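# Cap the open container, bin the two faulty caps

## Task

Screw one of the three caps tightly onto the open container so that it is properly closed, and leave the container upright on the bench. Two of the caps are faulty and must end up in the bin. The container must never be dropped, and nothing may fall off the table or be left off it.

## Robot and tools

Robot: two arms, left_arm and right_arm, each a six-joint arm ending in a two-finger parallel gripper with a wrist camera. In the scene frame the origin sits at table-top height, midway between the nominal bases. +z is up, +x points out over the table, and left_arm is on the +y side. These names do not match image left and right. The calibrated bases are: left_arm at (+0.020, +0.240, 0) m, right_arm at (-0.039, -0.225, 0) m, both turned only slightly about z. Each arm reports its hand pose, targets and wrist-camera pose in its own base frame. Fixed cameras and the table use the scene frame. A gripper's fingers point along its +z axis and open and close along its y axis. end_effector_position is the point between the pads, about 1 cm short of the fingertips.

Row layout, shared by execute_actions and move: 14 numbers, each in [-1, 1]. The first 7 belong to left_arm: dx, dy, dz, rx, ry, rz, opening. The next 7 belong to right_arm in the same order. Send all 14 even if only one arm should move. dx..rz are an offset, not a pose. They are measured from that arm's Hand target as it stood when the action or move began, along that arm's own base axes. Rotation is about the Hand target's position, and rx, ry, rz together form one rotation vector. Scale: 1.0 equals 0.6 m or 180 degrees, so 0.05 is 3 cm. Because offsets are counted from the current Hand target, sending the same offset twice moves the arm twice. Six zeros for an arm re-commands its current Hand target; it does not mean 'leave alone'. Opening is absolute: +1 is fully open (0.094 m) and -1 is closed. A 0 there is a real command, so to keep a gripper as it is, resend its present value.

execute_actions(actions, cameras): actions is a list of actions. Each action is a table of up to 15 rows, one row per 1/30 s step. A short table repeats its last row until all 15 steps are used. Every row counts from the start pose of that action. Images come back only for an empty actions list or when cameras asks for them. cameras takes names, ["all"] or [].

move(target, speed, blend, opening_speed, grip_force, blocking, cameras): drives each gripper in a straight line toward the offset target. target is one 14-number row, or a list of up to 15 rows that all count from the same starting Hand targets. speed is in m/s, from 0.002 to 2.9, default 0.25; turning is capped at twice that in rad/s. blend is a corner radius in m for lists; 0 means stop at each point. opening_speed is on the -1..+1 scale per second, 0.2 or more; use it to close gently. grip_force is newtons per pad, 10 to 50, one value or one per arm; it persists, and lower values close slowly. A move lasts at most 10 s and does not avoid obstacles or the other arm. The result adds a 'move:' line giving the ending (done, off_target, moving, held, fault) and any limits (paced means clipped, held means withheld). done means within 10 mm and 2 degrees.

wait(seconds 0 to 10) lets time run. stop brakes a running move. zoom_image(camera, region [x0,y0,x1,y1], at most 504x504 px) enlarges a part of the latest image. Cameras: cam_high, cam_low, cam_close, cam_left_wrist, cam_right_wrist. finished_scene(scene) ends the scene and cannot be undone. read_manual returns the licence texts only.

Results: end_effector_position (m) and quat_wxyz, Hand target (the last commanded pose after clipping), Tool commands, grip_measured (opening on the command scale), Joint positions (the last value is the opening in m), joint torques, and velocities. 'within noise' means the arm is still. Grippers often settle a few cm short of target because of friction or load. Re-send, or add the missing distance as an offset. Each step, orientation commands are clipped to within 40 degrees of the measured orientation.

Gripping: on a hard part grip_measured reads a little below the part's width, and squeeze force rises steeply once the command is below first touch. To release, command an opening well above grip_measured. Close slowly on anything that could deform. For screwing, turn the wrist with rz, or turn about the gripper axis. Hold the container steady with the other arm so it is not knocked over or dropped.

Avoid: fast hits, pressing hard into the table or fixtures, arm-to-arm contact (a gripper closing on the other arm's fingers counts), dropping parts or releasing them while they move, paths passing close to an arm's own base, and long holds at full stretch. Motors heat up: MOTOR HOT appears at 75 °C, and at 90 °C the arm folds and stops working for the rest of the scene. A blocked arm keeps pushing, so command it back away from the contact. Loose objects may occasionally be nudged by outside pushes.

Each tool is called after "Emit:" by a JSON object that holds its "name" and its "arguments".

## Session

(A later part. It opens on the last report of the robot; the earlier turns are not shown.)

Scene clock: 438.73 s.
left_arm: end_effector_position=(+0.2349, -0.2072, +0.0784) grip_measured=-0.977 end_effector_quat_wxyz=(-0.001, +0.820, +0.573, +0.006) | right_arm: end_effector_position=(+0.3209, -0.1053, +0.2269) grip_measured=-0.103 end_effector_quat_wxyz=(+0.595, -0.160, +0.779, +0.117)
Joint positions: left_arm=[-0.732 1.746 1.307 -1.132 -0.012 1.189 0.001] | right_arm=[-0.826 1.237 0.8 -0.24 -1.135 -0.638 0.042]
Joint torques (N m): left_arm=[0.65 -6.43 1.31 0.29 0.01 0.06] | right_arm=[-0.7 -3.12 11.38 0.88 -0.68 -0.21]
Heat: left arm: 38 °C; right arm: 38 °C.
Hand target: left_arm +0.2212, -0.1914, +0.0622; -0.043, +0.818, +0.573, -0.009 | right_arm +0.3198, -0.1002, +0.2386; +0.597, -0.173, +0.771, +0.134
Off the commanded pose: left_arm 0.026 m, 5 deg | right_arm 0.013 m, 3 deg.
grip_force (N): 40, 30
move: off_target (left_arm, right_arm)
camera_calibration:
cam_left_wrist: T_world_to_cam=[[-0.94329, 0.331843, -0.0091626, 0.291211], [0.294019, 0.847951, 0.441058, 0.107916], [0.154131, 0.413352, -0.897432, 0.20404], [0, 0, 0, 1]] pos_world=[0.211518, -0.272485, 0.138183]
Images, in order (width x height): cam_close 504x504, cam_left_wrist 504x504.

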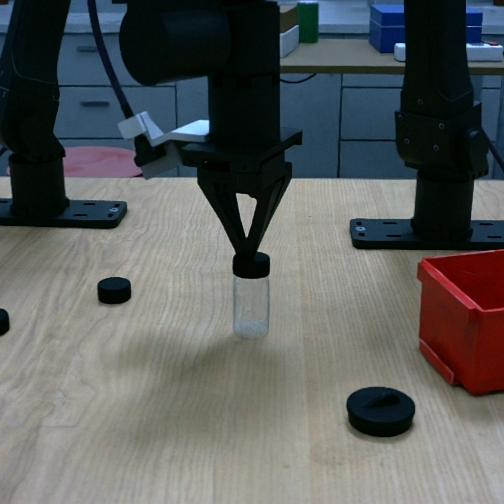

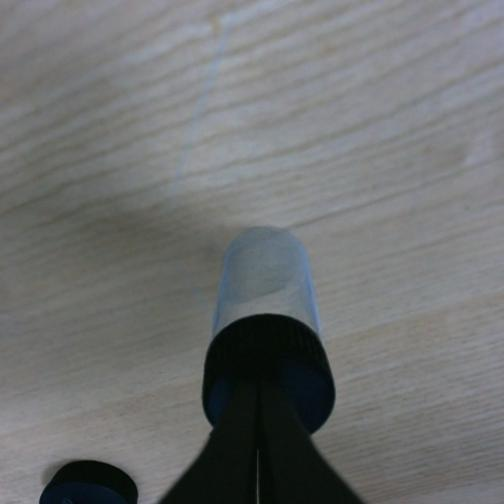

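Emit:
{"name": "move", "arguments": {"target": [0.0265, -0.026, 0.08, -0.0191, -0.0204, 0, -0.98, 0, 0, 0, 0, 0, 0, -0.1], "speed": 0.06, "cameras": ["cam_left_wrist", "cam_close"]}}

Emit:
{"name": "zoom_image", "arguments": {"camera": "cam_close", "region": [205, 230, 295, 345]}}

Emit:
{"name": "zoom_image", "arguments": {"camera": "cam_left_wrist", "region": [150, 220, 370, 440]}}

Scene clock: 440.77 s.
left_arm: end_effector_position=(+0.2321, -0.2046, +0.0983) grip_measured=-0.977 end_effector_quat_wxyz=(-0.014, +0.819, +0.573, +0.003) | right_arm: end_effector_position=(+0.3209, -0.1053, +0.2269) grip_measured=-0.103 end_effector_quat_wxyz=(+0.595, -0.160, +0.779, +0.117)
Joint positions: left_arm=[-0.732 1.746 1.387 -1.239 -0.012 1.188 0.001] | right_arm=[-0.826 1.237 0.8 -0.24 -1.135 -0.638 0.042]
Joint torques (N m): left_arm=[0.49 -8.79 6.8 0.33 0.03 0.04] | right_arm=[-0.61 -2.85 11.59 0.87 -0.69 -0.22]
Heat: left arm: 38 °C; right arm: 38 °C.
Hand target: left_arm +0.2371, -0.2070, +0.1102; -0.001, +0.819, +0.574, +0.000 | right_arm +0.3198, -0.1002, +0.2386; +0.597, -0.173, +0.771, +0.134
Off the commanded pose: left_arm 0.013 m, 2 deg | right_arm 0.013 m, 3 deg.
grip_force (N): 40, 30
move: off_target (left_arm, right_arm)
camera_calibration:
cam_left_wrist: T_world_to_cam=[[-0.943711, 0.330369, 0.0163093, 0.285214], [0.301913, 0.840188, 0.450481, 0.0935078], [0.135122, 0.430048, -0.892637, 0.228631], [0, 0, 0, 1]] pos_world=[0.210035, -0.271112, 0.157309]
Images, in order (width x height): cam_close 504x504, cam_left_wrist 504x504.

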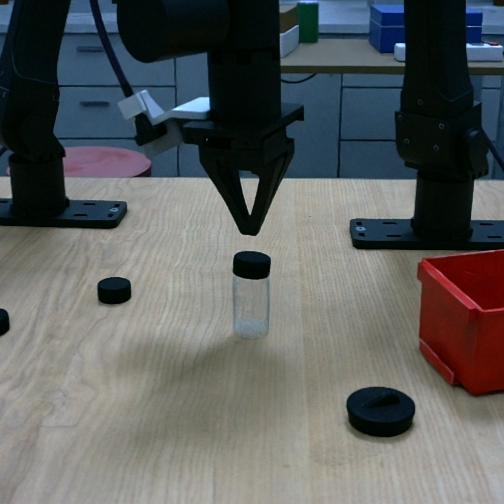

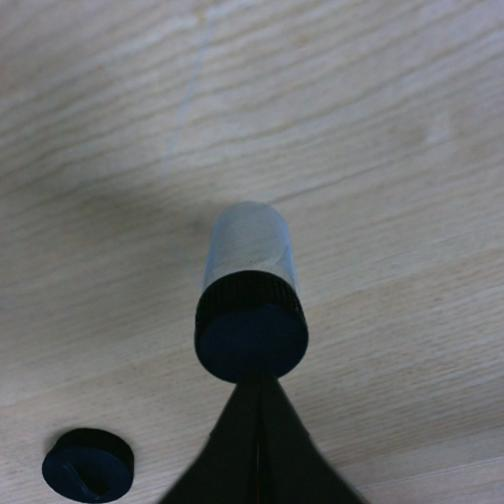

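Scaled by 4.383.

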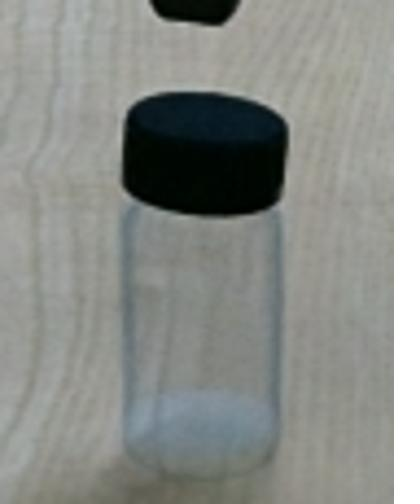

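Scaled by 2.291.

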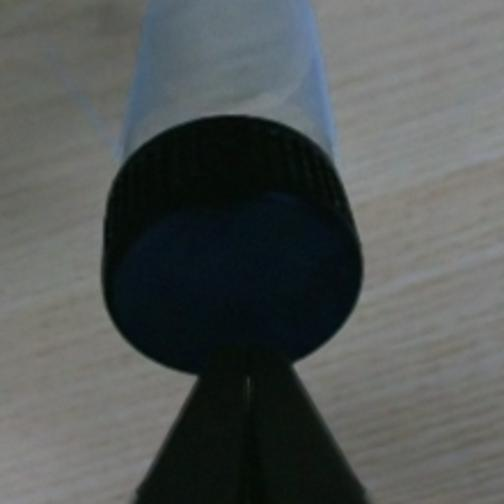

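Emit:
{"name": "move", "arguments": {"target": [[-0.0057, -0.0028, 0.008, -0.0071, -0.0082, 0, -0.6, 0, 0, 0, 0, 0, 0, -0.1], [0.0032, 0.0072, -0.03, -0.0071, -0.0082, 0, -0.6, 0, 0, 0, 0, 0, 0, -0.1]], "speed": 0.05, "cameras": ["cam_left_wrist", "cam_close"]}}

Emit:
{"name": "zoom_image", "arguments": {"camera": "cam_close", "region": [205, 215, 295, 345]}}

Emit:
{"name": "zoom_image", "arguments": {"camera": "cam_left_wrist", "region": [150, 220, 370, 440]}}

Scene clock: 445.50 s.
left_arm: end_effector_position=(+0.2354, -0.2024, +0.0872) grip_measured=-0.603 end_effector_quat_wxyz=(-0.004, +0.818, +0.575, +0.005) | right_arm: end_effector_position=(+0.3209, -0.1053, +0.2269) grip_measured=-0.103 end_effector_quat_wxyz=(+0.595, -0.160, +0.779, +0.117)
Joint positions: left_arm=[-0.72 1.735 1.33 -1.171 -0.012 1.195 0.019] | right_arm=[-0.826 1.237 0.8 -0.24 -1.135 -0.638 0.042]
Joint torques (N m): left_arm=[0.65 -10.15 3.25 0.73 0.02 0.11] | right_arm=[-0.58 -2.88 11.47 0.88 -0.69 -0.21]
Heat: left arm: 39 °C; right arm: 38 °C.
Hand target: left_arm +0.2390, -0.2027, +0.0922; +0.016, +0.819, +0.574, +0.004 | right_arm +0.3198, -0.1002, +0.2386; +0.597, -0.173, +0.771, +0.134
Off the commanded pose: left_arm 0.006 m, 2 deg | right_arm 0.013 m, 3 deg.
grip_force (N): 40, 30
move: off_target (right_arm)
camera_calibration:
cam_left_wrist: T_world_to_cam=[[-0.945325, 0.326111, -0.00342766, 0.28892], [0.290912, 0.847949, 0.443117, 0.100458], [0.147412, 0.417892, -0.896457, 0.212406], [0, 0, 0, 1]] pos_world=[0.212588, -0.268166, 0.146889]
Images, in order (width x height): cam_close 504x504, cam_left_wrist 504x504.

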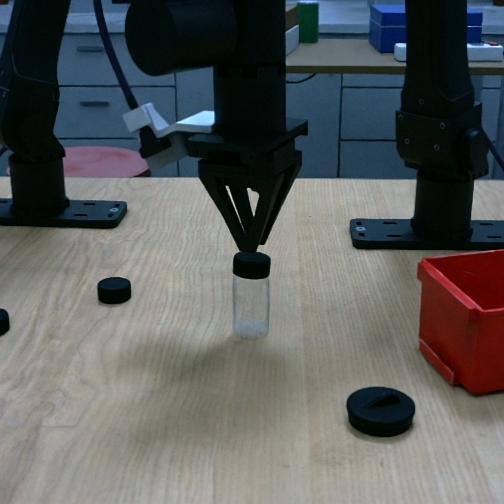

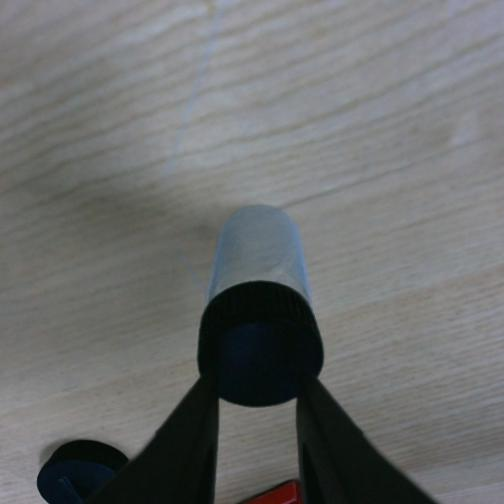

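Scaled by 3.877.

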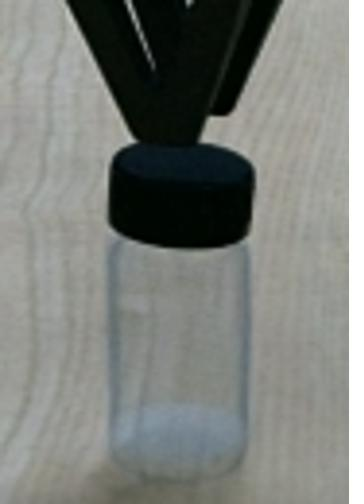

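Scaled by 2.291.

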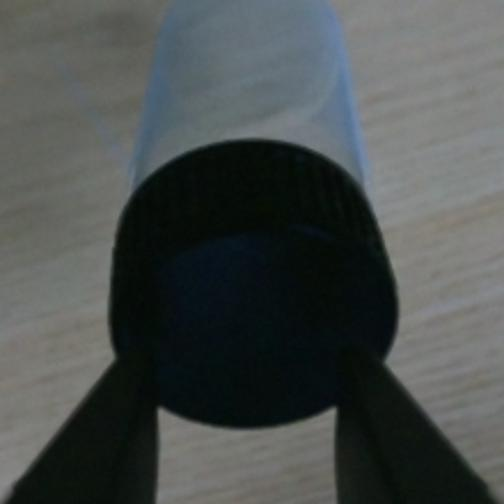

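Emit:
{"name": "move", "arguments": {"target": [0, 0, -0.016, 0, 0, 0, -0.6, 0, 0, 0, 0, 0, 0, -0.1], "speed": 0.03, "cameras": ["cam_left_wrist", "cam_close"]}}

Emit:
{"name": "zoom_image", "arguments": {"camera": "cam_close", "region": [205, 215, 295, 345]}}

Scene clock: 446.80 s.
left_arm: end_effector_position=(+0.2355, -0.2025, +0.0796) grip_measured=-0.603 end_effector_quat_wxyz=(-0.001, +0.818, +0.575, +0.006) | right_arm: end_effector_position=(+0.3209, -0.1053, +0.2269) grip_measured=-0.103 end_effector_quat_wxyz=(+0.595, -0.160, +0.779, +0.117)
Joint positions: left_arm=[-0.72 1.735 1.3 -1.135 -0.012 1.195 0.019] | right_arm=[-0.826 1.237 0.8 -0.24 -1.135 -0.638 0.042]
Joint torques (N m): left_arm=[0.66 -9.57 3.17 0.74 0.03 0.12] | right_arm=[-0.62 -3.02 11.52 0.88 -0.71 -0.2]
Heat: left arm: 39 °C; right arm: 38 °C.
Hand target: left_arm +0.2390, -0.2027, +0.0826; +0.016, +0.819, +0.574, +0.004 | right_arm +0.3198, -0.1002, +0.2386; +0.597, -0.173, +0.771, +0.134
Off the commanded pose: left_arm 0.005 m, 2 deg | right_arm 0.013 m, 3 deg.
grip_force (N): 40, 30
move: off_target (right_arm)
camera_calibration:
cam_left_wrist: T_world_to_cam=[[-0.945292, 0.3261, -0.00905366, 0.289531], [0.288903, 0.849711, 0.441052, 0.104838], [0.15152, 0.414307, -0.897436, 0.203915], [0, 0, 0, 1]] pos_world=[0.212506, -0.267981, 0.139383]
Images, in order (width x height): cam_close 504x504, cam_left_wrist 504x504.

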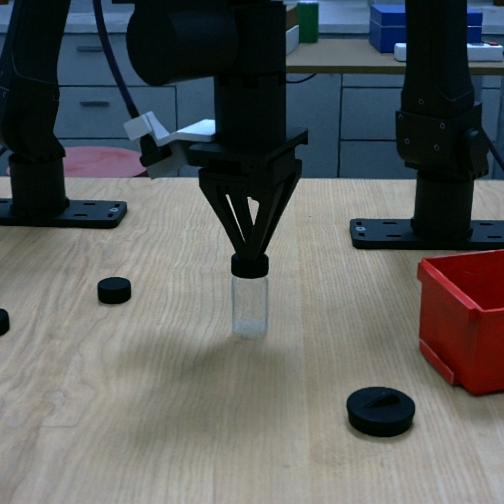

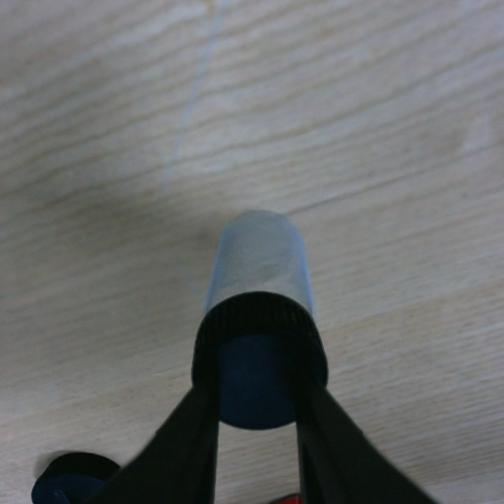

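Scaled by 3.877.

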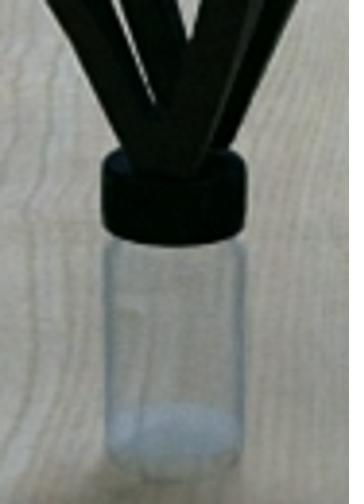

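Emit:
{"name": "move", "arguments": {"target": [-0.0153, 0.0135, -0.0145, 0.0119, 0.0136, 0, -0.6, 0, 0, 0, 0, 0, 0, -0.1], "speed": 0.03}}

Emit:
{"name": "move", "arguments": {"target": [-0.0153, 0.0135, -0.0145, 0.0119, 0.0136, 0, -0.6, 0, 0, 0, 0, 0, 0, -0.1], "speed": 0.03, "cameras": ["cam_left_wrist", "cam_close"]}}

Emit:
{"name": "zoom_image", "arguments": {"camera": "cam_close", "region": [205, 215, 295, 345]}}

Scene clock: 448.37 s.
left_arm: end_effector_position=(+0.2351, -0.2022, +0.0788) grip_measured=-0.603 end_effector_quat_wxyz=(-0.002, +0.818, +0.575, +0.006) | right_arm: end_effector_position=(+0.3209, -0.1053, +0.2269) grip_measured=-0.103 end_effector_quat_wxyz=(+0.595, -0.160, +0.779, +0.117)
Joint positions: left_arm=[-0.72 1.735 1.296 -1.133 -0.012 1.195 0.019] | right_arm=[-0.826 1.237 0.8 -0.24 -1.135 -0.638 0.042]
Joint torques (N m): left_arm=[0.65 -8.44 2.09 0.52 0.02 0.11] | right_arm=[-0.55 -2.89 11.56 0.88 -0.69 -0.18]
Heat: left arm: 39 °C; right arm: 38 °C.
Hand target: left_arm +0.2298, -0.1946, +0.0739; -0.012, +0.819, +0.574, -0.003 | right_arm +0.3198, -0.1002, +0.2386; +0.597, -0.173, +0.771, +0.134
Off the commanded pose: left_arm 0.010 m, 2 deg | right_arm 0.013 m, 3 deg.
grip_force (N): 40, 30
move: off_target (right_arm)

Scene clock: 449.83 s.
left_arm: end_effector_position=(+0.2346, -0.2018, +0.0783) grip_measured=-0.603 end_effector_quat_wxyz=(+0.000, +0.818, +0.575, +0.006) | right_arm: end_effector_position=(+0.3209, -0.1053, +0.2269) grip_measured=-0.103 end_effector_quat_wxyz=(+0.595, -0.160, +0.779, +0.117)
Joint positions: left_arm=[-0.72 1.73 1.289 -1.127 -0.012 1.195 0.019] | right_arm=[-0.826 1.237 0.8 -0.24 -1.135 -0.638 0.042]
Joint torques (N m): left_arm=[0.69 -6.86 1.47 0.31 0.02 0.11] | right_arm=[-0.57 -2.89 11.55 0.86 -0.68 -0.21]
Heat: left arm: 39 °C; right arm: 38 °C.
Hand target: left_arm +0.2206, -0.1865, +0.0652; -0.039, +0.818, +0.573, -0.010 | right_arm +0.3198, -0.1002, +0.2386; +0.597, -0.173, +0.771, +0.134
Off the commanded pose: left_arm 0.025 m, 5 deg | right_arm 0.013 m, 3 deg.
grip_force (N): 40, 30
move: off_target (left_arm, right_arm)
camera_calibration:
cam_left_wrist: T_world_to_cam=[[-0.945292, 0.326055, -0.0105582, 0.288514], [0.288322, 0.850164, 0.440559, 0.105335], [0.152623, 0.413413, -0.897662, 0.202127], [0, 0, 0, 1]] pos_world=[0.211511, -0.267185, 0.138082]
Images, in order (width x height): cam_close 504x504, cam_left_wrist 504x504.

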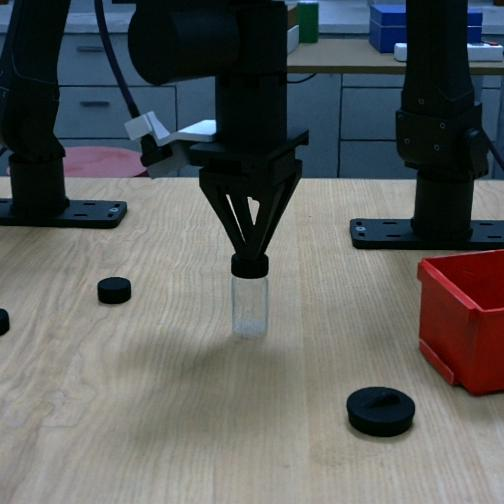

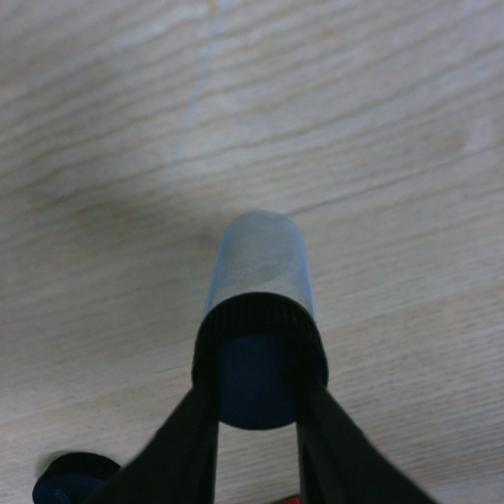

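Scaled by 3.877.

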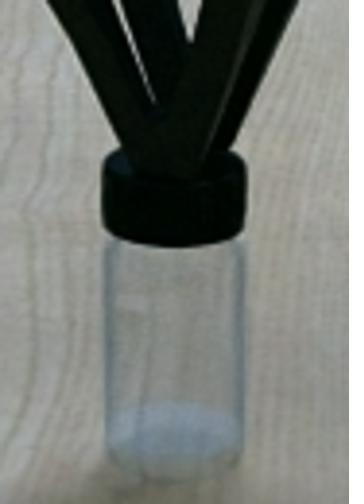

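Emit:
{"name": "move", "arguments": {"target": [0.0306, -0.027, 0.029, -0.0238, -0.0272, 0, -0.6, 0, 0, 0, 0, 0, 0, -0.1], "speed": 0.03}}

Emit:
{"name": "move", "arguments": {"target": [0.002, -0.002, 0.015, 0.005, 0.006, 0, -0.6, 0, 0, 0, 0, 0, 0, -0.1], "speed": 0.03, "cameras": ["cam_left_wrist", "cam_close"]}}

Emit:
{"name": "zoom_image", "arguments": {"camera": "cam_close", "region": [205, 215, 295, 345]}}

Scene clock: 452.43 s.
left_arm: end_effector_position=(+0.2350, -0.2021, +0.0792) grip_measured=-0.603 end_effector_quat_wxyz=(+0.002, +0.818, +0.575, +0.006) | right_arm: end_effector_position=(+0.3209, -0.1053, +0.2269) grip_measured=-0.103 end_effector_quat_wxyz=(+0.595, -0.160, +0.779, +0.117)
Joint positions: left_arm=[-0.72 1.727 1.289 -1.125 -0.012 1.195 0.019] | right_arm=[-0.826 1.237 0.8 -0.24 -1.135 -0.638 0.042]
Joint torques (N m): left_arm=[0.68 -8.99 3.89 0.67 0.03 0.11] | right_arm=[-0.73 -2.71 11.59 0.87 -0.74 -0.17]
Heat: left arm: 39 °C; right arm: 38 °C.
Hand target: left_arm +0.2390, -0.2027, +0.0826; +0.016, +0.819, +0.574, +0.004 | right_arm +0.3198, -0.1002, +0.2386; +0.597, -0.173, +0.771, +0.134
Off the commanded pose: left_arm 0.005 m, 2 deg | right_arm 0.013 m, 3 deg.
grip_force (N): 40, 30
move: off_target (right_arm)

Scene clock: 453.80 s.
left_arm: end_effector_position=(+0.2350, -0.2021, +0.0853) grip_measured=-0.603 end_effector_quat_wxyz=(+0.000, +0.818, +0.575, +0.006) | right_arm: end_effector_position=(+0.3209, -0.1053, +0.2269) grip_measured=-0.103 end_effector_quat_wxyz=(+0.595, -0.160, +0.779, +0.117)
Joint positions: left_arm=[-0.72 1.727 1.313 -1.155 -0.012 1.195 0.019] | right_arm=[-0.826 1.237 0.8 -0.24 -1.135 -0.638 0.042]
Joint torques (N m): left_arm=[0.61 -7.21 6.84 0.35 0.03 0.11] | right_arm=[-0.69 -3.04 11.55 0.86 -0.71 -0.21]
Heat: left arm: 39 °C; right arm: 38 °C.
Hand target: left_arm +0.2402, -0.2039, +0.0916; +0.004, +0.819, +0.574, +0.001 | right_arm +0.3198, -0.1002, +0.2386; +0.597, -0.173, +0.771, +0.134
Off the commanded pose: left_arm 0.008 m, 1 deg | right_arm 0.013 m, 3 deg.
grip_force (N): 40, 30
move: off_target (right_arm)
camera_calibration:
cam_left_wrist: T_world_to_cam=[[-0.945292, 0.326055, -0.0105582, 0.289064], [0.288322, 0.850164, 0.440559, 0.10239], [0.152623, 0.413413, -0.897662, 0.208474], [0, 0, 0, 1]] pos_world=[0.211911, -0.267485, 0.145082]
Images, in order (width x height): cam_close 504x504, cam_left_wrist 504x504.

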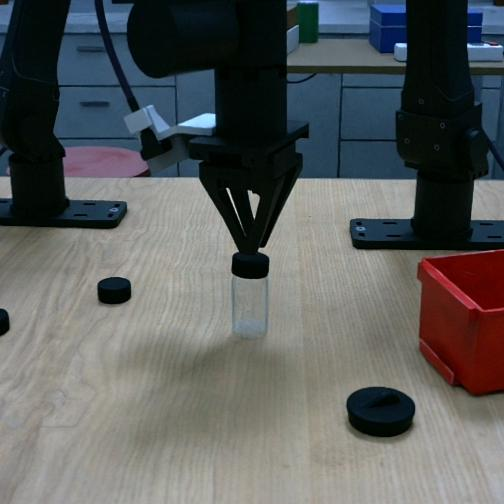

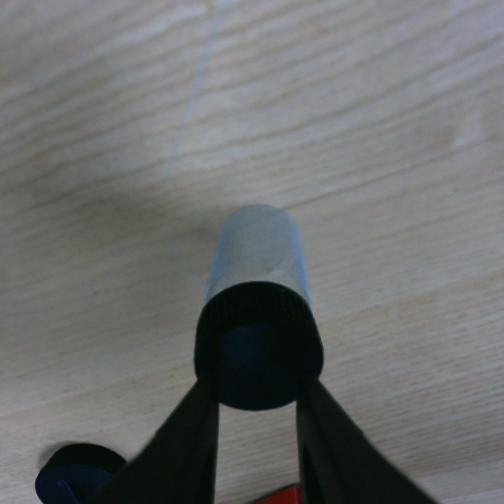

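Scaled by 3.877.

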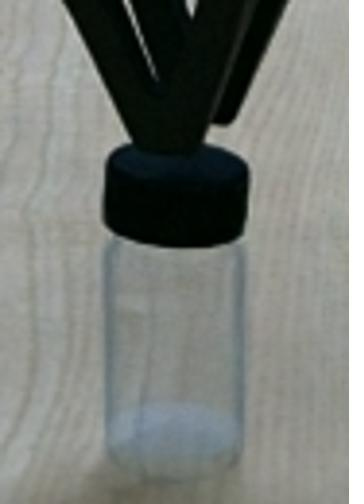

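Emit:
{"name": "zoom_image", "arguments": {"camera": "cam_close", "region": [225, 240, 280, 295]}}

Emit:
{"name": "zoom_image", "arguments": {"camera": "cam_left_wrist", "region": [180, 260, 340, 420]}}

Scaled by 9.164.

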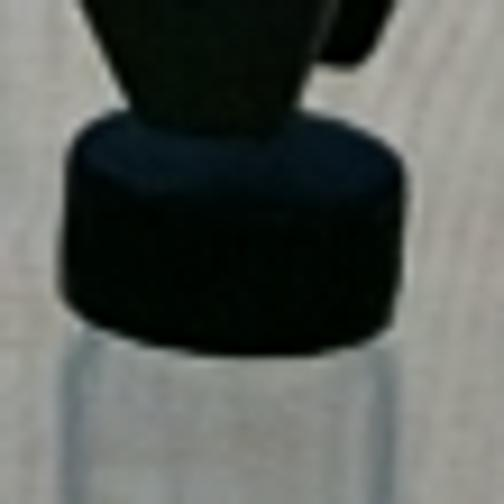

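Scaled by 3.150.

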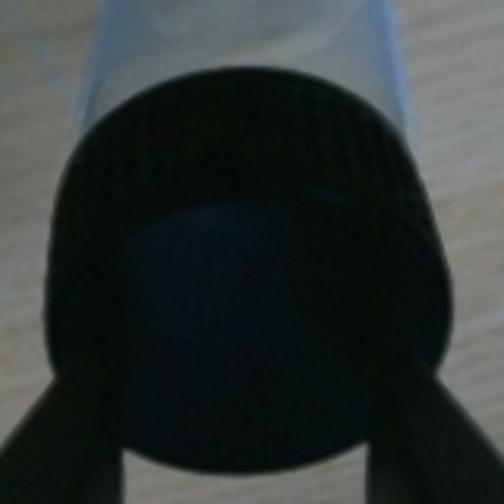

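Emit:
{"name": "move", "arguments": {"target": [[0, 0, 0.01, -0.004, -0.005, 0, 0.1, 0, 0, 0, 0, 0, 0, -0.1], [-0.002, 0.002, -0.032, -0.005, -0.006, 0, 0.1, 0, 0, 0, 0, 0, 0, -0.1]], "speed": 0.05, "cameras": ["cam_left_wrist", "cam_close"]}}

Emit:
{"name": "zoom_image", "arguments": {"camera": "cam_close", "region": [205, 215, 295, 345]}}

Scene clock: 456.80 s.
left_arm: end_effector_position=(+0.2352, -0.2023, +0.0731) grip_measured=+0.097 end_effector_quat_wxyz=(+0.005, +0.818, +0.575, +0.007) | right_arm: end_effector_position=(+0.3209, -0.1053, +0.2269) grip_measured=-0.103 end_effector_quat_wxyz=(+0.595, -0.160, +0.779, +0.117)
Joint positions: left_arm=[-0.72 1.727 1.264 -1.095 -0.012 1.195 0.052] | right_arm=[-0.826 1.237 0.8 -0.24 -1.135 -0.638 0.042]
Joint torques (N m): left_arm=[0.64 -8.36 3.3 0.77 0.03 0.11] | right_arm=[-0.66 -2.96 11.45 0.91 -0.7 -0.18]
Heat: left arm: 39 °C; right arm: 38 °C.
Hand target: left_arm +0.2390, -0.2027, +0.0724; +0.016, +0.819, +0.574, +0.004 | right_arm +0.3198, -0.1002, +0.2386; +0.597, -0.173, +0.771, +0.134
Off the commanded pose: left_arm 0.004 m, 1 deg | right_arm 0.013 m, 3 deg.
grip_force (N): 40, 30
move: off_target (right_arm)
camera_calibration:
cam_left_wrist: T_world_to_cam=[[-0.945158, 0.325973, -0.0204458, 0.289897], [0.284837, 0.85328, 0.436785, 0.109598], [0.159826, 0.407007, -0.899334, 0.194829], [0, 0, 0, 1]] pos_world=[0.211642, -0.267313, 0.133273]
Images, in order (width x height): cam_close 504x504, cam_left_wrist 504x504.

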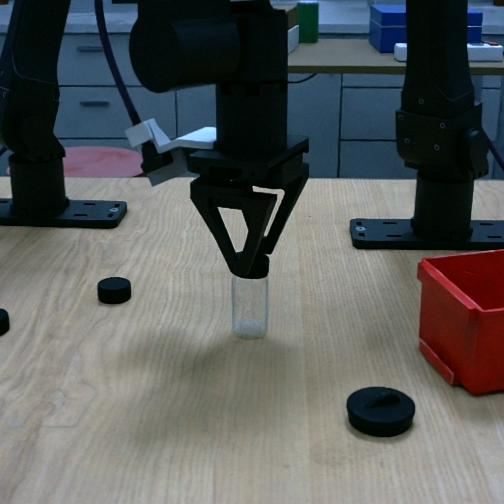

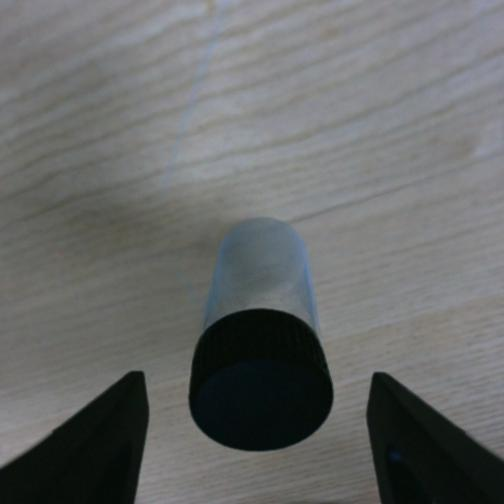

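Scaled by 3.877.

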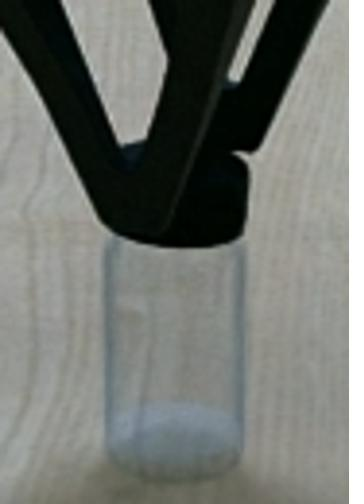

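Emit:
{"name": "move", "arguments": {"target": [0, 0, -0.0075, 0, 0, 0, 0.1, 0, 0, 0, 0, 0, 0, -0.1], "speed": 0.03}}

Scene clock: 457.87 s.
left_arm: end_effector_position=(+0.2355, -0.2026, +0.0701) grip_measured=+0.097 end_effector_quat_wxyz=(+0.007, +0.818, +0.575, +0.008) | right_arm: end_effector_position=(+0.3209, -0.1053, +0.2269) grip_measured=-0.103 end_effector_quat_wxyz=(+0.595, -0.160, +0.779, +0.117)
Joint positions: left_arm=[-0.72 1.727 1.252 -1.078 -0.012 1.195 0.052] | right_arm=[-0.826 1.237 0.8 -0.24 -1.135 -0.638 0.042]
Joint torques (N m): left_arm=[0.65 -8.03 3.23 0.79 0.03 0.11] | right_arm=[-0.65 -3.04 11.48 0.85 -0.69 -0.21]
Heat: left arm: 39 °C; right arm: 38 °C.
Hand target: left_arm +0.2390, -0.2027, +0.0679; +0.016, +0.819, +0.574, +0.004 | right_arm +0.3198, -0.1002, +0.2386; +0.597, -0.173, +0.771, +0.134
Off the commanded pose: left_arm 0.004 m, 1 deg | right_arm 0.013 m, 3 deg.
grip_force (N): 40, 30
move: off_target (right_arm)

Emit:
{"name": "move", "arguments": {"target": [-0.003, 0.002, 0, 0.0105, 0.012, 0, 0.1, 0, 0, 0, 0, 0, 0, -0.1], "speed": 0.03, "cameras": ["cam_left_wrist", "cam_close"]}}

Emit:
{"name": "zoom_image", "arguments": {"camera": "cam_close", "region": [205, 215, 295, 345]}}

Scene clock: 459.40 s.
left_arm: end_effector_position=(+0.2322, -0.1996, +0.0626) grip_measured=+0.097 end_effector_quat_wxyz=(-0.011, +0.818, +0.575, +0.003) | right_arm: end_effector_position=(+0.3209, -0.1053, +0.2269) grip_measured=-0.103 end_effector_quat_wxyz=(+0.595, -0.160, +0.779, +0.117)
Joint positions: left_arm=[-0.72 1.753 1.252 -1.09 -0.012 1.195 0.052] | right_arm=[-0.826 1.237 0.8 -0.24 -1.135 -0.638 0.042]
Joint torques (N m): left_arm=[0.57 -7.19 6.5 0.34 0.03 0.1] | right_arm=[-0.66 -2.88 11.32 0.9 -0.65 -0.19]
Heat: left arm: 39 °C; right arm: 38 °C.
Hand target: left_arm +0.2372, -0.2015, +0.0679; -0.008, +0.819, +0.574, -0.002 | right_arm +0.3198, -0.1002, +0.2386; +0.597, -0.173, +0.771, +0.134
Off the commanded pose: left_arm 0.007 m, 1 deg | right_arm 0.013 m, 3 deg.
grip_force (N): 40, 30
move: off_target (right_arm)
camera_calibration:
cam_left_wrist: T_world_to_cam=[[-0.945298, 0.326032, 0.0107475, 0.284039], [0.295993, 0.843423, 0.44836, 0.107475], [0.137115, 0.427015, -0.893789, 0.193607], [0, 0, 0, 1]] pos_world=[0.210143, -0.265926, 0.121803]
Images, in order (width x height): cam_close 504x504, cam_left_wrist 504x504.

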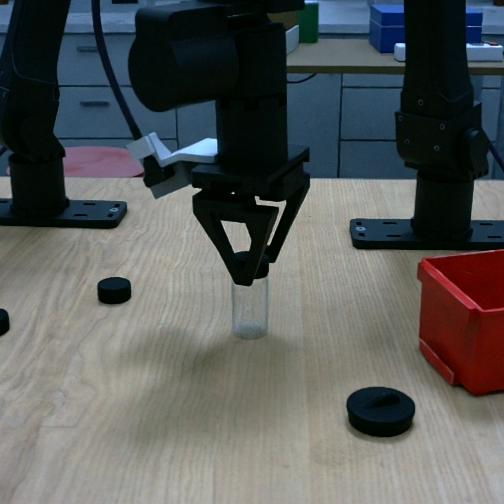

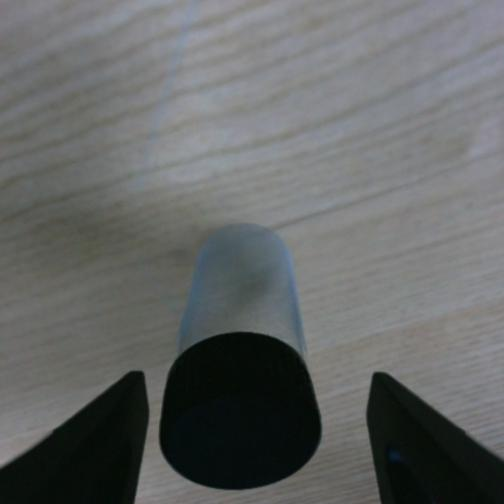

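Scaled by 3.877.

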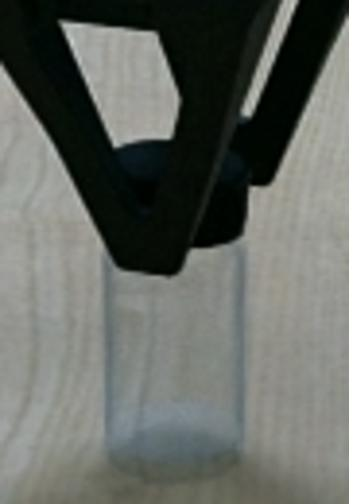

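Emit:
{"name": "move", "arguments": {"target": [[-0.0058, -0.012, 0.0402, -0.0055, -0.0062, 0, 0.1, 0, 0, 0, 0, 0, 0, -0.1], [0.003, -0.002, 0.0027, -0.0044, -0.005, 0, 0.1, 0, 0, 0, 0, 0, 0, -0.1]], "speed": 0.05, "cameras": ["cam_left_wrist", "cam_close"]}}

Emit:
{"name": "zoom_image", "arguments": {"camera": "cam_close", "region": [205, 215, 295, 345]}}

Scene clock: 463.13 s.
left_arm: end_effector_position=(+0.2359, -0.2029, +0.0716) grip_measured=+0.097 end_effector_quat_wxyz=(-0.006, +0.818, +0.575, +0.004) | right_arm: end_effector_position=(+0.3209, -0.1053, +0.2269) grip_measured=-0.103 end_effector_quat_wxyz=(+0.595, -0.160, +0.779, +0.117)
Joint positions: left_arm=[-0.72 1.753 1.289 -1.116 -0.012 1.195 0.052] | right_arm=[-0.826 1.237 0.8 -0.24 -1.135 -0.638 0.042]
Joint torques (N m): left_arm=[0.64 -8.24 3.25 0.72 0.02 0.11] | right_arm=[-0.62 -2.91 11.89 0.89 -0.7 -0.18]
Heat: left arm: 39 °C; right arm: 38 °C.
Hand target: left_arm +0.2390, -0.2027, +0.0695; +0.002, +0.819, +0.574, +0.000 | right_arm +0.3198, -0.1002, +0.2386; +0.597, -0.173, +0.771, +0.134
Off the commanded pose: left_arm 0.004 m, 1 deg | right_arm 0.013 m, 3 deg.
grip_force (N): 40, 30
move: off_target (right_arm)
camera_calibration:
cam_left_wrist: T_world_to_cam=[[-0.945335, 0.326101, 0.000818989, 0.289244], [0.292428, 0.846603, 0.444691, 0.106835], [0.144321, 0.420621, -0.895684, 0.199667], [0, 0, 0, 1]] pos_world=[0.213374, -0.268754, 0.131093]
Images, in order (width x height): cam_close 504x504, cam_left_wrist 504x504.

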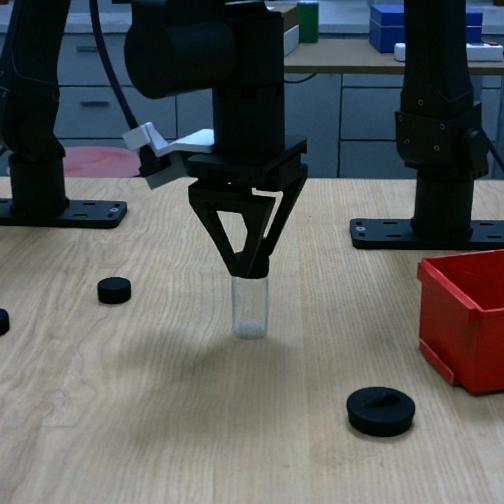

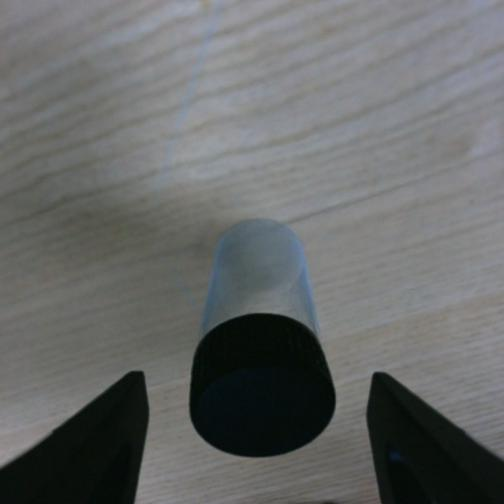

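Scaled by 3.877.

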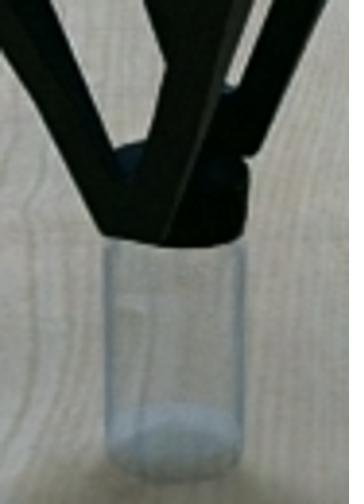

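Emit:
{"name": "move", "arguments": {"target": [0, 0, 0, 0, 0, 0, -0.45, 0, 0, 0, 0, 0, 0, -0.1], "opening_speed": 0.6, "grip_force": [30, 30], "cameras": ["cam_left_wrist", "cam_close"]}}

Emit:
{"name": "zoom_image", "arguments": {"camera": "cam_close", "region": [205, 215, 295, 345]}}

Scene clock: 465.03 s.
left_arm: end_effector_position=(+0.2359, -0.2029, +0.0716) grip_measured=-0.339 end_effector_quat_wxyz=(-0.006, +0.818, +0.575, +0.004) | right_arm: end_effector_position=(+0.3209, -0.1053, +0.2269) grip_measured=-0.103 end_effector_quat_wxyz=(+0.595, -0.160, +0.779, +0.117)
Joint positions: left_arm=[-0.72 1.753 1.289 -1.116 -0.012 1.195 0.031] | right_arm=[-0.826 1.237 0.8 -0.24 -1.135 -0.638 0.042]
Joint torques (N m): left_arm=[0.64 -8.21 3.25 0.71 0.03 0.11] | right_arm=[-0.88 -2.78 11.88 0.84 -0.67 -0.2]
Heat: left arm: 38 °C; right arm: 38 °C.
Hand target: left_arm +0.2390, -0.2027, +0.0695; +0.002, +0.819, +0.574, +0.000 | right_arm +0.3198, -0.1002, +0.2386; +0.597, -0.173, +0.771, +0.134
Off the commanded pose: left_arm 0.004 m, 1 deg | right_arm 0.013 m, 3 deg.
grip_force (N): 30, 30
move: off_target (right_arm)
camera_calibration:
cam_left_wrist: T_world_to_cam=[[-0.945335, 0.326101, 0.000818989, 0.289244], [0.292428, 0.846603, 0.444691, 0.106835], [0.144321, 0.420621, -0.895684, 0.199667], [0, 0, 0, 1]] pos_world=[0.213374, -0.268754, 0.131093]
Images, in order (width x height): cam_close 504x504, cam_left_wrist 504x504.

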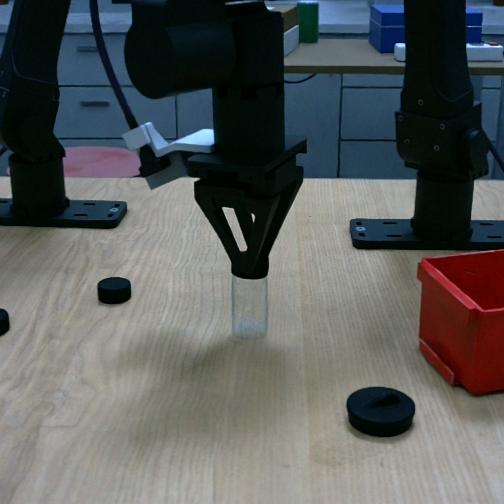

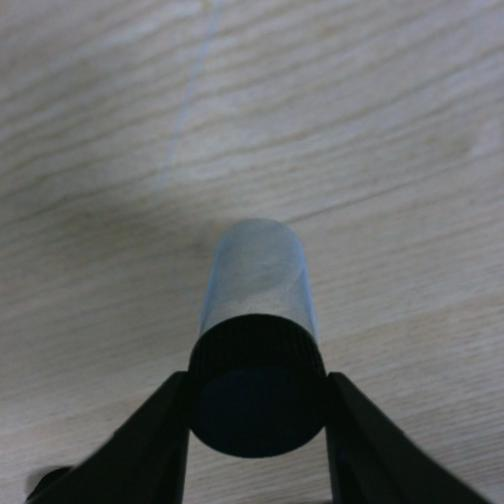

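Scaled by 3.877.

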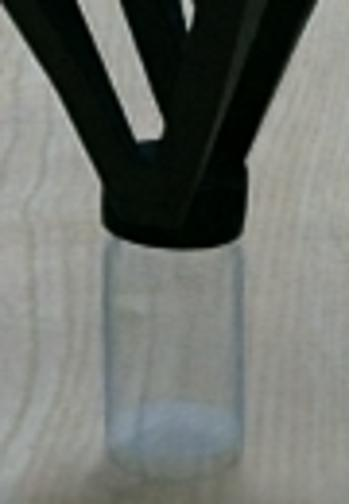

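Emit:
{"name": "move", "arguments": {"target": [0.0077, -0.0067, 0.0125, -0.004, -0.0046, 0, -0.45, 0, 0, 0, 0, 0, 0, -0.1], "speed": 0.03}}

Scene clock: 466.17 s.
left_arm: end_effector_position=(+0.2359, -0.2029, +0.0716) grip_measured=-0.339 end_effector_quat_wxyz=(-0.006, +0.818, +0.575, +0.004) | right_arm: end_effector_position=(+0.3209, -0.1053, +0.2269) grip_measured=-0.103 end_effector_quat_wxyz=(+0.595, -0.160, +0.779, +0.117)
Joint positions: left_arm=[-0.72 1.753 1.289 -1.116 -0.012 1.195 0.031] | right_arm=[-0.826 1.237 0.8 -0.24 -1.135 -0.638 0.042]
Joint torques (N m): left_arm=[0.61 -8.35 5.33 0.63 0.03 0.11] | right_arm=[-0.4 -3.1 11.44 0.84 -0.65 -0.23]
Heat: left arm: 38 °C; right arm: 38 °C.
Hand target: left_arm +0.2436, -0.2067, +0.0770; +0.011, +0.819, +0.574, +0.003 | right_arm +0.3198, -0.1002, +0.2386; +0.597, -0.173, +0.771, +0.134
Off the commanded pose: left_arm 0.010 m, 2 deg | right_arm 0.013 m, 3 deg.
grip_force (N): 30, 30
move: off_target (right_arm)

Emit:
{"name": "move", "arguments": {"target": [0.004, -0.0035, 0.007, -0.002, -0.0023, 0, -0.45, 0, 0, 0, 0, 0, 0, -0.1], "speed": 0.02, "cameras": ["cam_close"]}}

Emit:
{"name": "zoom_image", "arguments": {"camera": "cam_close", "region": [205, 215, 295, 345]}}

Scene clock: 467.23 s.
left_arm: end_effector_position=(+0.2359, -0.2029, +0.0716) grip_measured=-0.339 end_effector_quat_wxyz=(-0.006, +0.818, +0.575, +0.004) | right_arm: end_effector_position=(+0.3209, -0.1053, +0.2269) grip_measured=-0.103 end_effector_quat_wxyz=(+0.595, -0.160, +0.779, +0.117)
Joint positions: left_arm=[-0.72 1.753 1.289 -1.116 -0.012 1.195 0.031] | right_arm=[-0.826 1.237 0.8 -0.24 -1.135 -0.638 0.042]
Joint torques (N m): left_arm=[0.58 -8.39 6.6 0.55 0.03 0.11] | right_arm=[-0.47 -2.85 11.67 0.86 -0.71 -0.15]
Heat: left arm: 38 °C; right arm: 38 °C.
Hand target: left_arm +0.2460, -0.2088, +0.0812; +0.016, +0.819, +0.574, +0.004 | right_arm +0.3198, -0.1002, +0.2386; +0.597, -0.173, +0.771, +0.134
Off the commanded pose: left_arm 0.015 m, 3 deg | right_arm 0.013 m, 3 deg.
grip_force (N): 30, 30
move: off_target (left_arm, right_arm)
Images, in order (width x height): cam_close 504x504.

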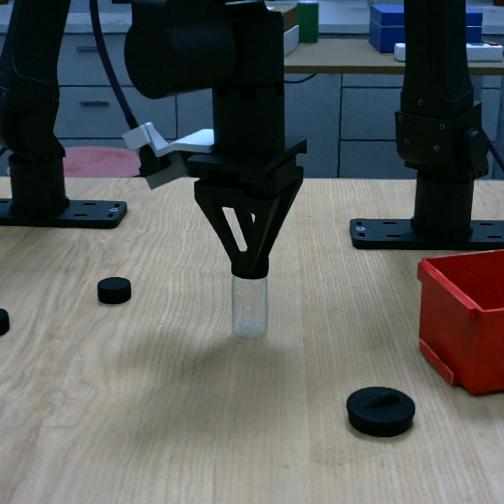

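Scaled by 3.877.

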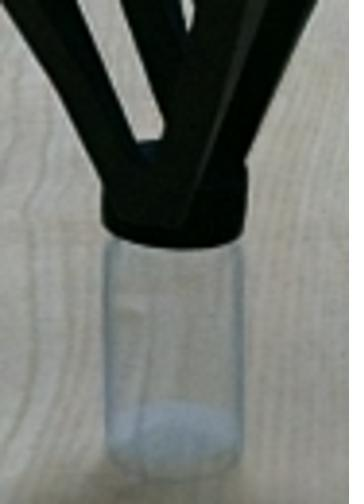

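Emit:
{"name": "move", "arguments": {"target": [0.002, -0.0018, 0.0035, -0.001, -0.0012, 0, -0.45, 0, 0, 0, 0, 0, 0, -0.1], "speed": 0.02, "cameras": ["cam_close"]}}

Emit:
{"name": "zoom_image", "arguments": {"camera": "cam_close", "region": [205, 215, 295, 345]}}

Scene clock: 468.33 s.
left_arm: end_effector_position=(+0.2370, -0.2038, +0.0727) grip_measured=-0.339 end_effector_quat_wxyz=(-0.004, +0.818, +0.575, +0.005) | right_arm: end_effector_position=(+0.3209, -0.1053, +0.2269) grip_measured=-0.103 end_effector_quat_wxyz=(+0.595, -0.160, +0.779, +0.117)
Joint positions: left_arm=[-0.72 1.753 1.293 -1.116 -0.012 1.195 0.031] | right_arm=[-0.826 1.237 0.8 -0.24 -1.135 -0.638 0.042]
Joint torques (N m): left_arm=[0.61 -8.42 6.9 0.54 0.03 0.11] | right_arm=[-0.54 -3.06 11.58 0.86 -0.67 -0.22]
Heat: left arm: 38 °C; right arm: 38 °C.
Hand target: left_arm +0.2472, -0.2099, +0.0833; +0.018, +0.819, +0.574, +0.004 | right_arm +0.3198, -0.1002, +0.2386; +0.597, -0.173, +0.771, +0.134
Off the commanded pose: left_arm 0.016 m, 3 deg | right_arm 0.013 m, 3 deg.
grip_force (N): 30, 30
move: off_target (left_arm, right_arm)
Images, in order (width x height): cam_close 504x504.

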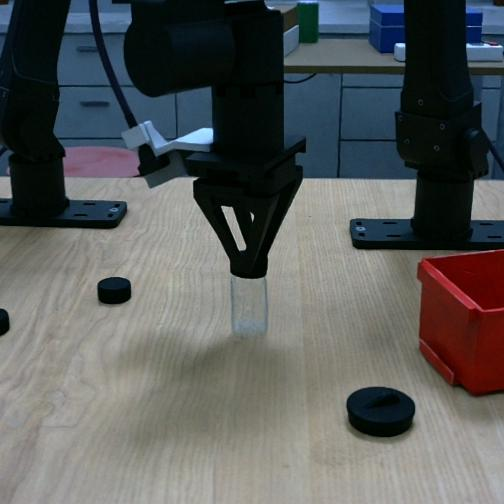

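Scaled by 3.877.

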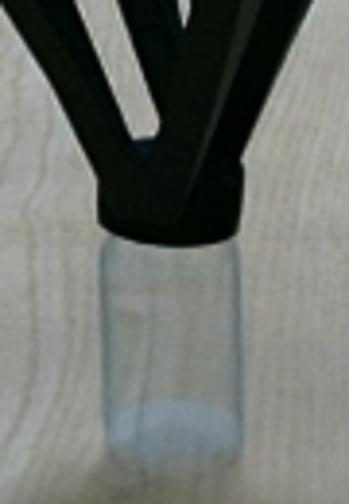

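Emit:
{"name": "move", "arguments": {"target": [-0.001, 0.001, 0.0035, -0.001, -0.0012, 0, -0.45, 0, 0, 0, 0, 0, 0, -0.1], "speed": 0.02, "cameras": ["cam_close", "cam_low"]}}

Emit:
{"name": "zoom_image", "arguments": {"camera": "cam_close", "region": [205, 215, 295, 345]}}

Emit:
{"name": "zoom_image", "arguments": {"camera": "cam_low", "region": [220, 235, 270, 285]}}

Scene clock: 469.47 s.
left_arm: end_effector_position=(+0.2370, -0.2038, +0.0727) grip_measured=-0.339 end_effector_quat_wxyz=(-0.004, +0.818, +0.575, +0.005) | right_arm: end_effector_position=(+0.3209, -0.1053, +0.2269) grip_measured=-0.103 end_effector_quat_wxyz=(+0.595, -0.160, +0.779, +0.117)
Joint positions: left_arm=[-0.72 1.753 1.293 -1.116 -0.012 1.195 0.031] | right_arm=[-0.826 1.237 0.8 -0.24 -1.135 -0.638 0.042]
Joint torques (N m): left_arm=[0.61 -9.17 6.65 0.52 0.03 0.11] | right_arm=[-0.87 -2.95 11.58 0.89 -0.75 -0.19]
Heat: left arm: 38 °C; right arm: 38 °C.
Hand target: left_arm +0.2466, -0.2093, +0.0854; +0.021, +0.819, +0.573, +0.005 | right_arm +0.3198, -0.1002, +0.2386; +0.597, -0.173, +0.771, +0.134
Off the commanded pose: left_arm 0.017 m, 3 deg | right_arm 0.013 m, 3 deg.
grip_force (N): 30, 30
move: off_target (left_arm, right_arm)
Images, in order (width x height): cam_low 504x504, cam_close 504x504.

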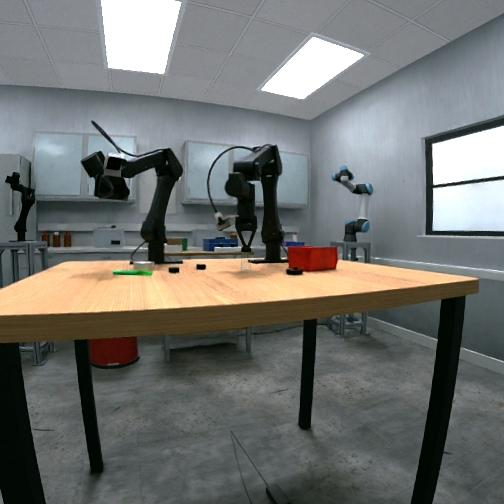

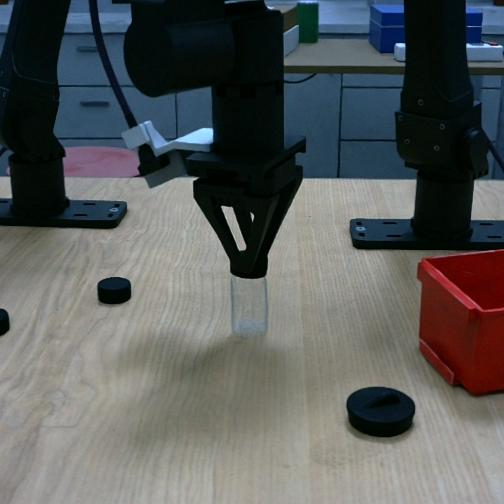

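Scaled by 3.877.

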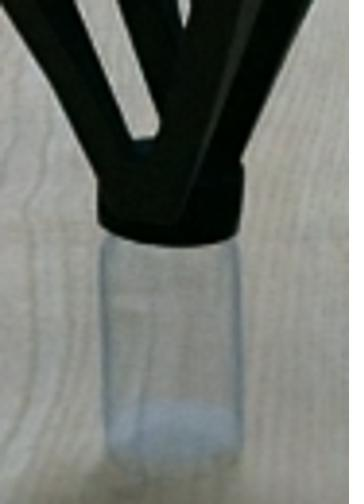

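Scaled by 10.080.

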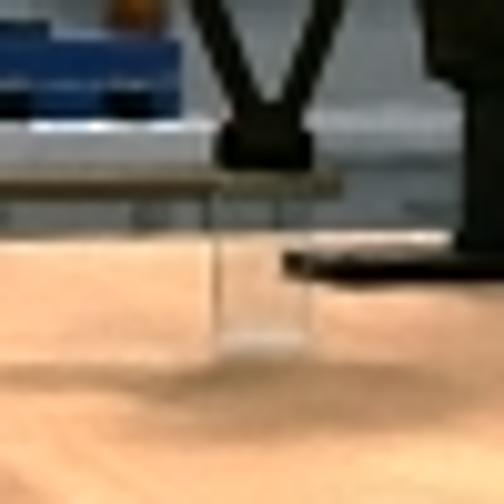

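Emit:
{"name": "move", "arguments": {"target": [0, 0, 0.004, -0.001, -0.0012, 0, -0.45, 0, 0, 0, 0, 0, 0, -0.1], "speed": 0.02, "cameras": ["cam_close", "cam_left_wrist"]}}

Emit:
{"name": "zoom_image", "arguments": {"camera": "cam_close", "region": [205, 215, 295, 345]}}

Scene clock: 471.57 s.
left_arm: end_effector_position=(+0.2370, -0.2038, +0.0727) grip_measured=-0.339 end_effector_quat_wxyz=(-0.004, +0.818, +0.575, +0.005) | right_arm: end_effector_position=(+0.3209, -0.1053, +0.2269) grip_measured=-0.103 end_effector_quat_wxyz=(+0.595, -0.160, +0.779, +0.117)
Joint positions: left_arm=[-0.72 1.753 1.293 -1.116 -0.012 1.195 0.031] | right_arm=[-0.826 1.237 0.8 -0.24 -1.135 -0.638 0.042]
Joint torques (N m): left_arm=[0.59 -9.73 6.8 0.49 0.02 0.11] | right_arm=[-0.62 -3.08 11.54 0.84 -0.72 -0.19]
Heat: left arm: 38 °C; right arm: 38 °C.
Hand target: left_arm +0.2466, -0.2093, +0.0878; +0.023, +0.819, +0.573, +0.006 | right_arm +0.3198, -0.1002, +0.2386; +0.597, -0.173, +0.771, +0.134
Off the commanded pose: left_arm 0.019 m, 3 deg | right_arm 0.013 m, 3 deg.
grip_force (N): 30, 30
move: off_target (left_arm, right_arm)
camera_calibration:
cam_left_wrist: T_world_to_cam=[[-0.945325, 0.326111, -0.00342766, 0.290839], [0.290912, 0.847949, 0.443117, 0.107649], [0.147412, 0.417892, -0.896457, 0.199667], [0, 0, 0, 1]] pos_world=[0.214188, -0.269566, 0.132289]
Images, in order (width x height): cam_close 504x504, cam_left_wrist 504x504.

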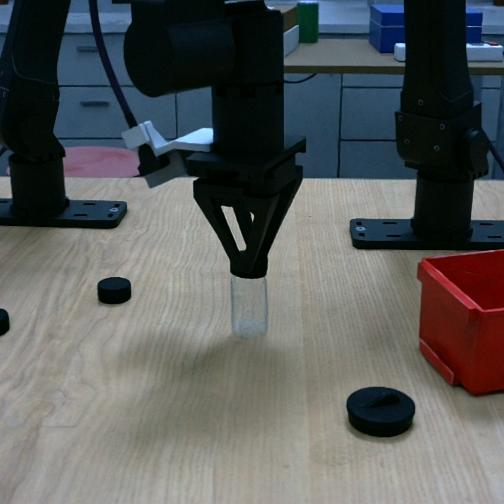

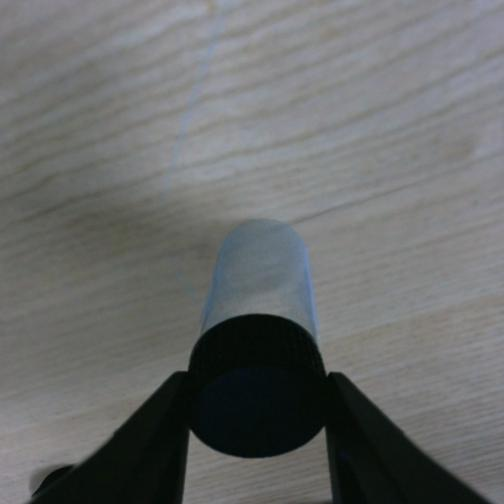

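Scaled by 3.877.

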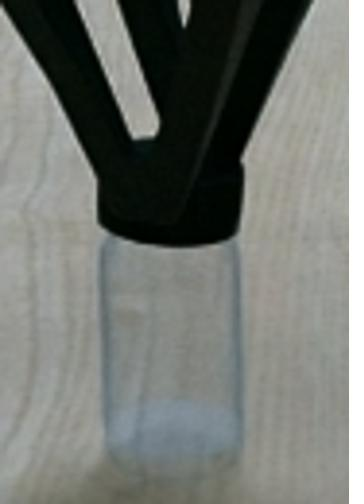

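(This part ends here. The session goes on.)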